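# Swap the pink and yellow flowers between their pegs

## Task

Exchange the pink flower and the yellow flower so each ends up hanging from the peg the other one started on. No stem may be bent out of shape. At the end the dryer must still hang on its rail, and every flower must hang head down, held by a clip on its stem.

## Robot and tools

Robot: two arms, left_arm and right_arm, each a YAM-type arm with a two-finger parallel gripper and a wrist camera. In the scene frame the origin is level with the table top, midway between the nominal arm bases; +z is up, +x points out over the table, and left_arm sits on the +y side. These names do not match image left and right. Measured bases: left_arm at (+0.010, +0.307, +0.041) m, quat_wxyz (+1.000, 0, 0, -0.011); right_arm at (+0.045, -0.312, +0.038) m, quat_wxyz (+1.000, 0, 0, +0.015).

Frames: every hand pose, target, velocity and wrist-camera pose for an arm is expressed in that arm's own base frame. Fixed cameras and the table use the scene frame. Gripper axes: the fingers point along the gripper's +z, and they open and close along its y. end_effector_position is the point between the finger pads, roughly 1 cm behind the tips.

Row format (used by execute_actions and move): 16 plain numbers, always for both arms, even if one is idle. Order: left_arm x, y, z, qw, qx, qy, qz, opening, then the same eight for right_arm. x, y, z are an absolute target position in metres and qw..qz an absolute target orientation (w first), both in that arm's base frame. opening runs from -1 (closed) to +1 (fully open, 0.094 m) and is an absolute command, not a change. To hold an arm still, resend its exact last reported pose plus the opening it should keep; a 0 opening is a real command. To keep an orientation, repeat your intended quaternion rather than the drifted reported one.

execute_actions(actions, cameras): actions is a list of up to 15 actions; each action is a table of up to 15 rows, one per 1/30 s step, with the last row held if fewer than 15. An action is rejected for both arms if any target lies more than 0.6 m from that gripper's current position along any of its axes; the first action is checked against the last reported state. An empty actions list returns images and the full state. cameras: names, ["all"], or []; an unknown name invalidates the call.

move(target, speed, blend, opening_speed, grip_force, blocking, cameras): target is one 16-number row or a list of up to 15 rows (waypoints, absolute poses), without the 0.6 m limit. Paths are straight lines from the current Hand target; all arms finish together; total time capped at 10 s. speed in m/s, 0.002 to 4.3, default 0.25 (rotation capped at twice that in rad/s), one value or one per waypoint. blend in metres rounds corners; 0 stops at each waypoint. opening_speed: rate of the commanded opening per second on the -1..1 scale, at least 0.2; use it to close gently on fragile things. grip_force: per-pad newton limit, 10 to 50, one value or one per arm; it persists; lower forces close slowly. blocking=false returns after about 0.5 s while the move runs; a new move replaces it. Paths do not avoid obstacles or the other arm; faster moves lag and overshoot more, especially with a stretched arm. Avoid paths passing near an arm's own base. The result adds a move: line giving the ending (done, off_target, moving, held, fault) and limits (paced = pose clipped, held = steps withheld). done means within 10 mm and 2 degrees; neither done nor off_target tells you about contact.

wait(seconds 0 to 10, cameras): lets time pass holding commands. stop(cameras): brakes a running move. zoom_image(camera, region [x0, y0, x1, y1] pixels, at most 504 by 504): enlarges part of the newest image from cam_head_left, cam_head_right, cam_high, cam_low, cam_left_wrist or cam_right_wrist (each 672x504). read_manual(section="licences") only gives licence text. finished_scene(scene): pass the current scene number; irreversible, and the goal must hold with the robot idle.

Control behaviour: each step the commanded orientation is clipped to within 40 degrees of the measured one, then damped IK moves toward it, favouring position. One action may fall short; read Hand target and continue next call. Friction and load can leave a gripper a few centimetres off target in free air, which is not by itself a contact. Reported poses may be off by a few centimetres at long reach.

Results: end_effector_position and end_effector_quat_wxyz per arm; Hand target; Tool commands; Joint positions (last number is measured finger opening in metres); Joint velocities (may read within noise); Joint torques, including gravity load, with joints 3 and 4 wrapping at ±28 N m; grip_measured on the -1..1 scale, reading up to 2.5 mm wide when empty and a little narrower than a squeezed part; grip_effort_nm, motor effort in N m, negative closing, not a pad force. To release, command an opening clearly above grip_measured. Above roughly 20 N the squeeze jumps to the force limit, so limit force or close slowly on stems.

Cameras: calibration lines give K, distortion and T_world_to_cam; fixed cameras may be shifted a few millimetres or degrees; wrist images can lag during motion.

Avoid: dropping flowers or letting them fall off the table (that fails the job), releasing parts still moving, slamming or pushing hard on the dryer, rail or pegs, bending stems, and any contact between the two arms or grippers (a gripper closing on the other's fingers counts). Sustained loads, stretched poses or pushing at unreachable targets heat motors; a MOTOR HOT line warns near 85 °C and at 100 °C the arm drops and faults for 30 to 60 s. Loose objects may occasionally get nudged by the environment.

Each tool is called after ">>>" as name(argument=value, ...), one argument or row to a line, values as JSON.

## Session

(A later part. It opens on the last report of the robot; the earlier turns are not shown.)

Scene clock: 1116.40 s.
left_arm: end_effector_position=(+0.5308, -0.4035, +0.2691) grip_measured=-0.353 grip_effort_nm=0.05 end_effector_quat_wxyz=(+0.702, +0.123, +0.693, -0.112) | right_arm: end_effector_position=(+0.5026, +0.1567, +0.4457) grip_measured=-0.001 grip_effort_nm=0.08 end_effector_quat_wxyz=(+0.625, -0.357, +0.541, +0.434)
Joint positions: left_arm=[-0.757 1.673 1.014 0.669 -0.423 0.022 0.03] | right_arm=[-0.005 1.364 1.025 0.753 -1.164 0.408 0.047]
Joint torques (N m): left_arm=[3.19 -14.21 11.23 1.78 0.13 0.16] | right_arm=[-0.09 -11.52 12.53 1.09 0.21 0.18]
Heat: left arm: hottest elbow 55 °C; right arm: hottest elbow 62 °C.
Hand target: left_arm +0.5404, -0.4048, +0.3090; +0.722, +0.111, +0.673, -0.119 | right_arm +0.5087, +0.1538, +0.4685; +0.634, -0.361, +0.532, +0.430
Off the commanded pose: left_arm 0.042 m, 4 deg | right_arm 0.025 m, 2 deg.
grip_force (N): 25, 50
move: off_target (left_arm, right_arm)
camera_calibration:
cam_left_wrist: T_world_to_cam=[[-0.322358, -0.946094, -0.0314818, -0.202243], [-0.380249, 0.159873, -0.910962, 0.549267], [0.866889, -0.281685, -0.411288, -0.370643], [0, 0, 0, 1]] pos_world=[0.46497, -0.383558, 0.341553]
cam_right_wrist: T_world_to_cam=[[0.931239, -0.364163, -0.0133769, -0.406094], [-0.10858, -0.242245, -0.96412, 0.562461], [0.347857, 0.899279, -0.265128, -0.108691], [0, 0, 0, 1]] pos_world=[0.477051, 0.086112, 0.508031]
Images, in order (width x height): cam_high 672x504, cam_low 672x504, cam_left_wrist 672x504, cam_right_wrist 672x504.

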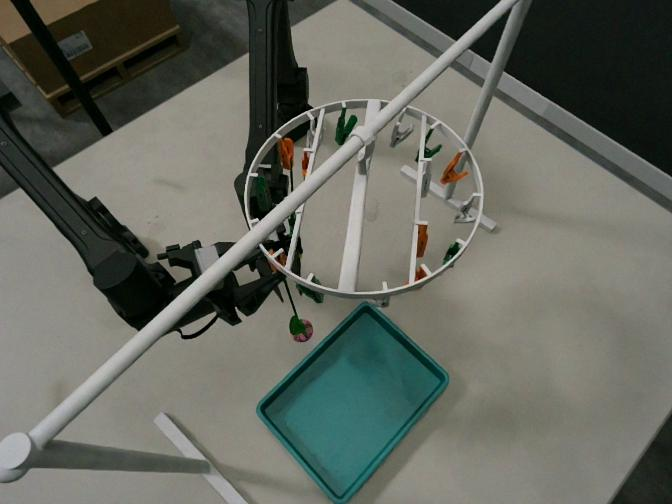

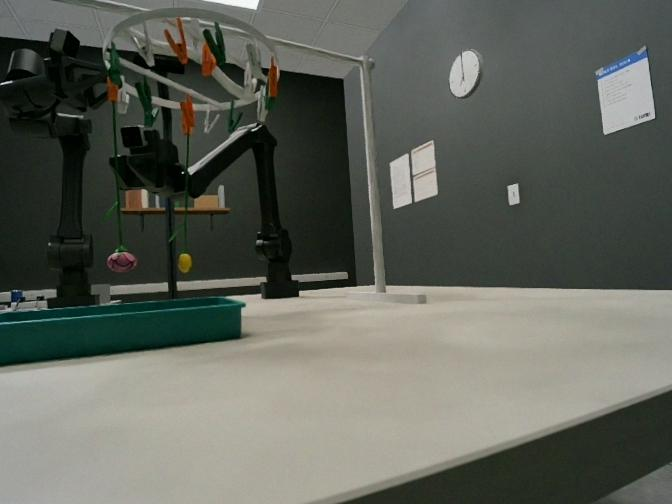

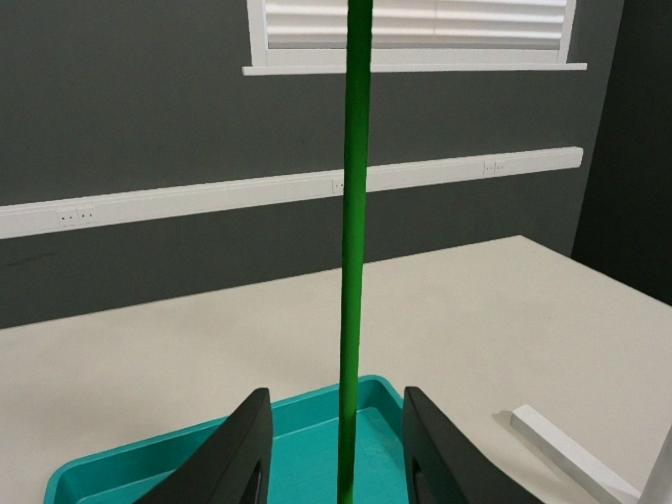

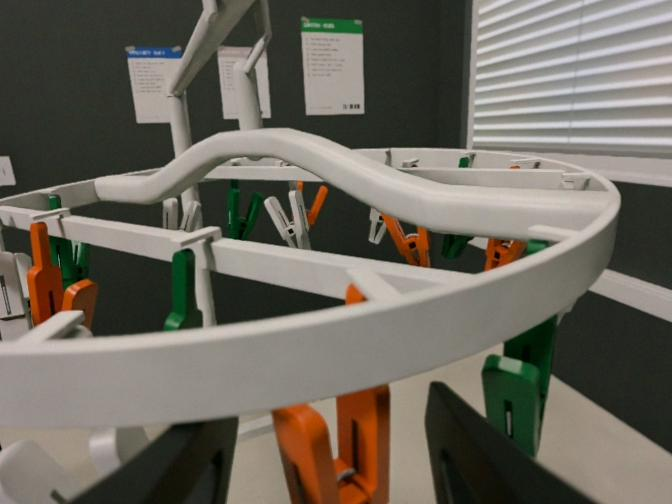

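>>> move(
  target=[
    [0.512, -0.396, 0.286, 0.7097, 0.1129, 0.6855, -0.1169, -0.2, 0.510, 0.154, 0.445, 0.6339, -0.3609, 0.532, 0.43, 0.1],
    [0.42, -0.365, 0.25, 0.6977, 0.1149, 0.6977, -0.1149, -0.2, 0.473, 0.063, 0.43, 0.6339, -0.3609, 0.532, 0.43, 0.1],
    [0.30, -0.36, 0.24, 0.6533, 0.2706, 0.6533, -0.2706, -0.2, 0.41, 0.03, 0.40, 0.6339, -0.3609, 0.532, 0.43, 0.1],
  ],
  speed=[0.08, 0.15, 0.25],
  blend=[0.01, 0.03, 0],
  cameras=["all"],
)

>>> zoom_image(
  camera="cam_low",
  region=[80, 60, 220, 280],
)

>>> zoom_image(
  camera="cam_head_left",
  region=[220, 20, 380, 200],
)

>>> zoom_image(
  camera="cam_high",
  region=[230, 90, 490, 350],
)

Scene clock: 1126.20 s.
left_arm: end_effector_position=(+0.3047, -0.3580, +0.2305) grip_measured=-0.202 grip_effort_nm=0.05 end_effector_quat_wxyz=(+0.648, +0.275, +0.662, -0.259) | right_arm: end_effector_position=(+0.4137, +0.0332, +0.4028) grip_measured=+0.099 grip_effort_nm=0.07 end_effector_quat_wxyz=(+0.636, -0.356, +0.552, +0.405)
Joint positions: left_arm=[-0.918 1.219 0.426 0.767 -0.144 0.01 0.038] | right_arm=[-0.345 1.332 0.784 1.57 -1.408 1.011 0.052]
Joint torques (N m): left_arm=[1.85 -6.71 6.83 2.63 0.13 -0.07] | right_arm=[-0.32 -9.23 6.23 0.98 0.51 0.2]
Heat: left arm: hottest elbow 55 °C; right arm: hottest elbow 62 °C.
Hand target: left_arm +0.3000, -0.3600, +0.2398; +0.653, +0.271, +0.653, -0.271 | right_arm +0.4103, +0.0306, +0.4002; +0.635, -0.350, +0.556, +0.407
Off the commanded pose: left_arm 0.011 m, 2 deg | right_arm 0.006 m, 4 deg.
joint sent to its limit (right arm) — joint 4 (wrist pitch), upper limit. The joint targets are off in orientation, not in position.
grip_force (N): 25, 50
move: off_target (left_arm, right_arm); blend cut to 0 m at target 1
camera_calibration:
cam_left_wrist: T_world_to_cam=[[-0.695067, -0.718403, -0.0278966, -0.039021], [-0.302123, 0.327079, -0.8954, 0.453395], [0.652382, -0.613935, -0.444388, -0.2238], [0, 0, 0, 1]] pos_world=[0.255862, -0.313727, 0.305427]
cam_right_wrist: T_world_to_cam=[[0.91002, -0.414283, 0.0152622, -0.369923], [-0.105006, -0.26596, -0.958248, 0.478502], [0.401045, 0.870422, -0.285531, 0.00903834], [0, 0, 0, 1]] pos_world=[0.383258, -0.0338575, 0.46675]

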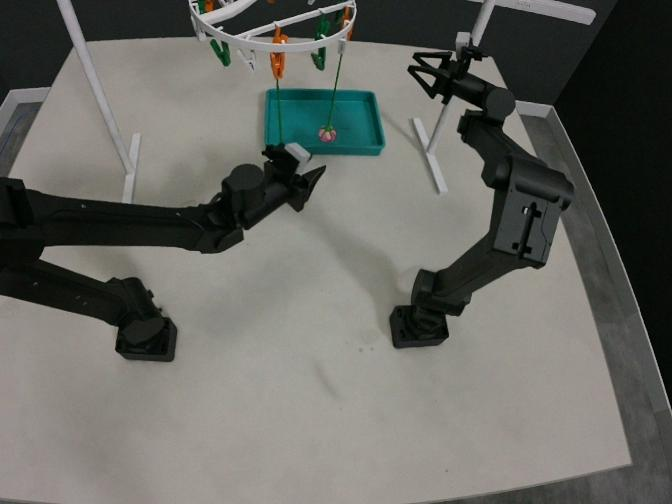

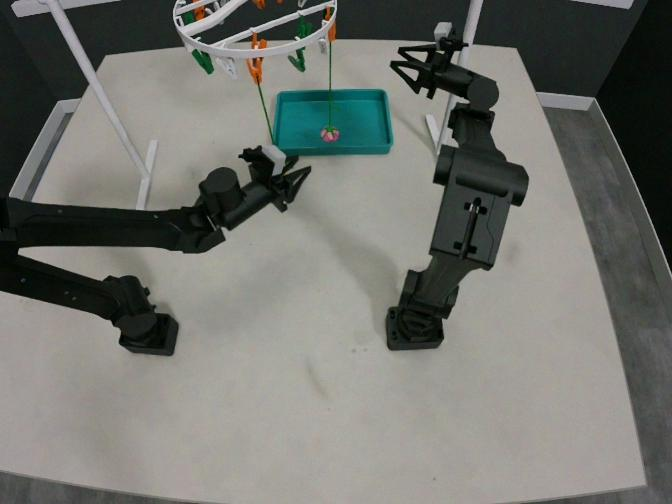

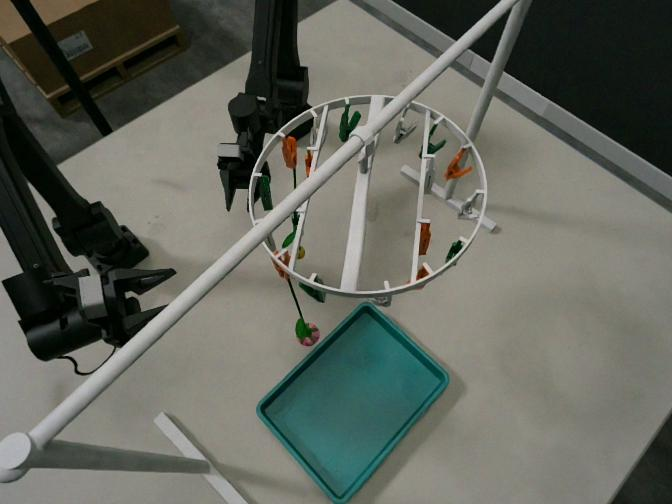

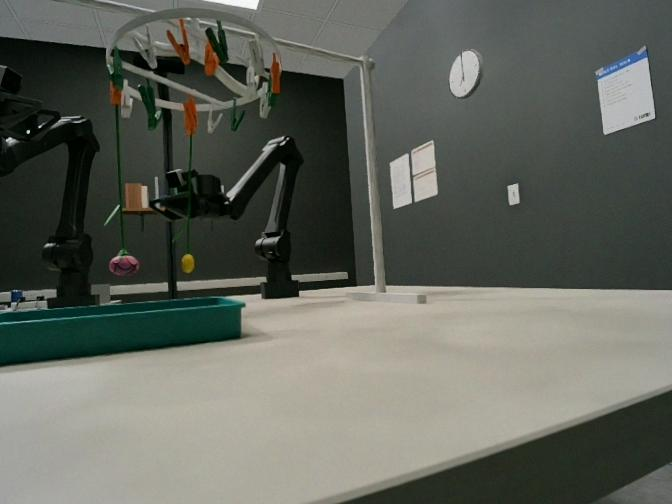

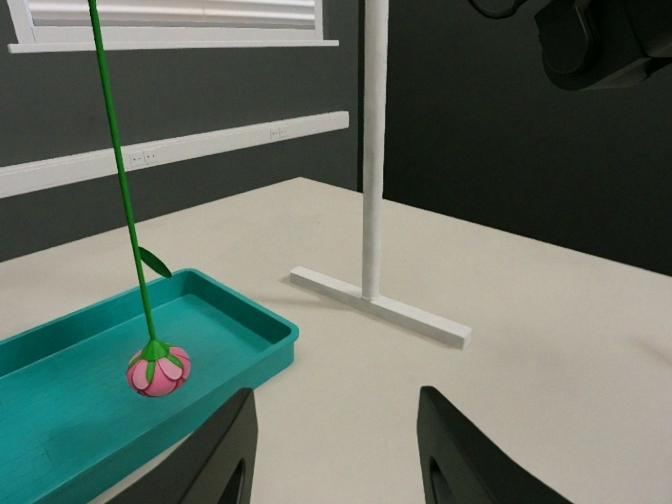

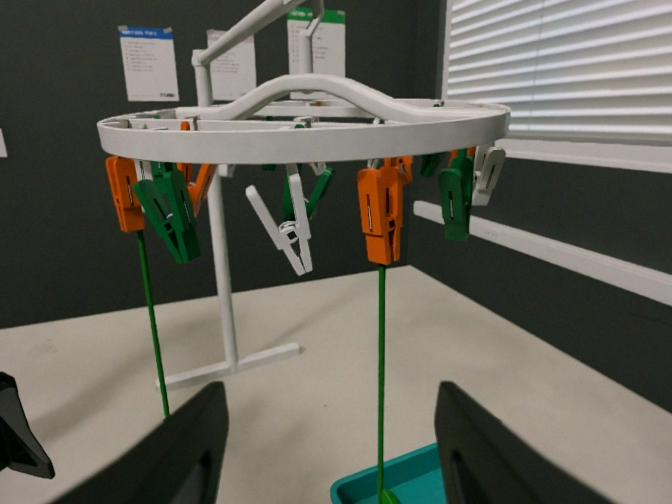

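Scaled by 2.291 from the camera's 672x504 image, which has a finer 960x720 frame.

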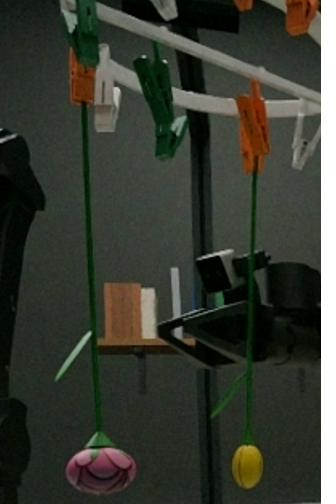

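Scaled by 2.800 from the camera's 672x504 image, which has a finer 960x720 frame.

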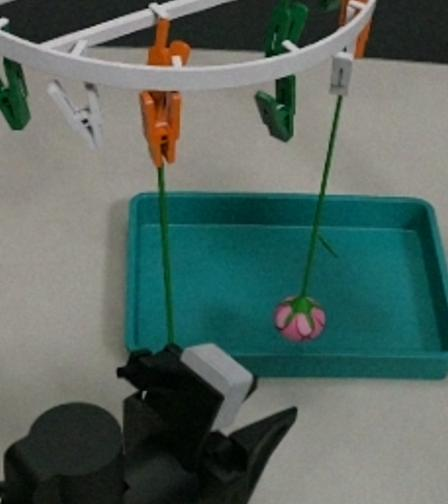

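Scaled by 1.938 from the camera's 672x504 image, which has a finer 960x720 frame.

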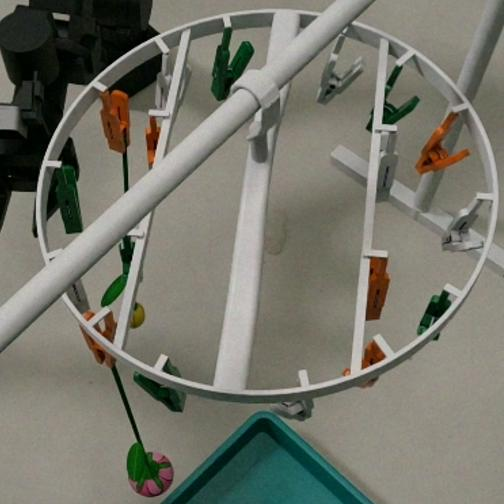

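>>> finished_scene(
  scene=1,
)

The scene is finished: the task was done.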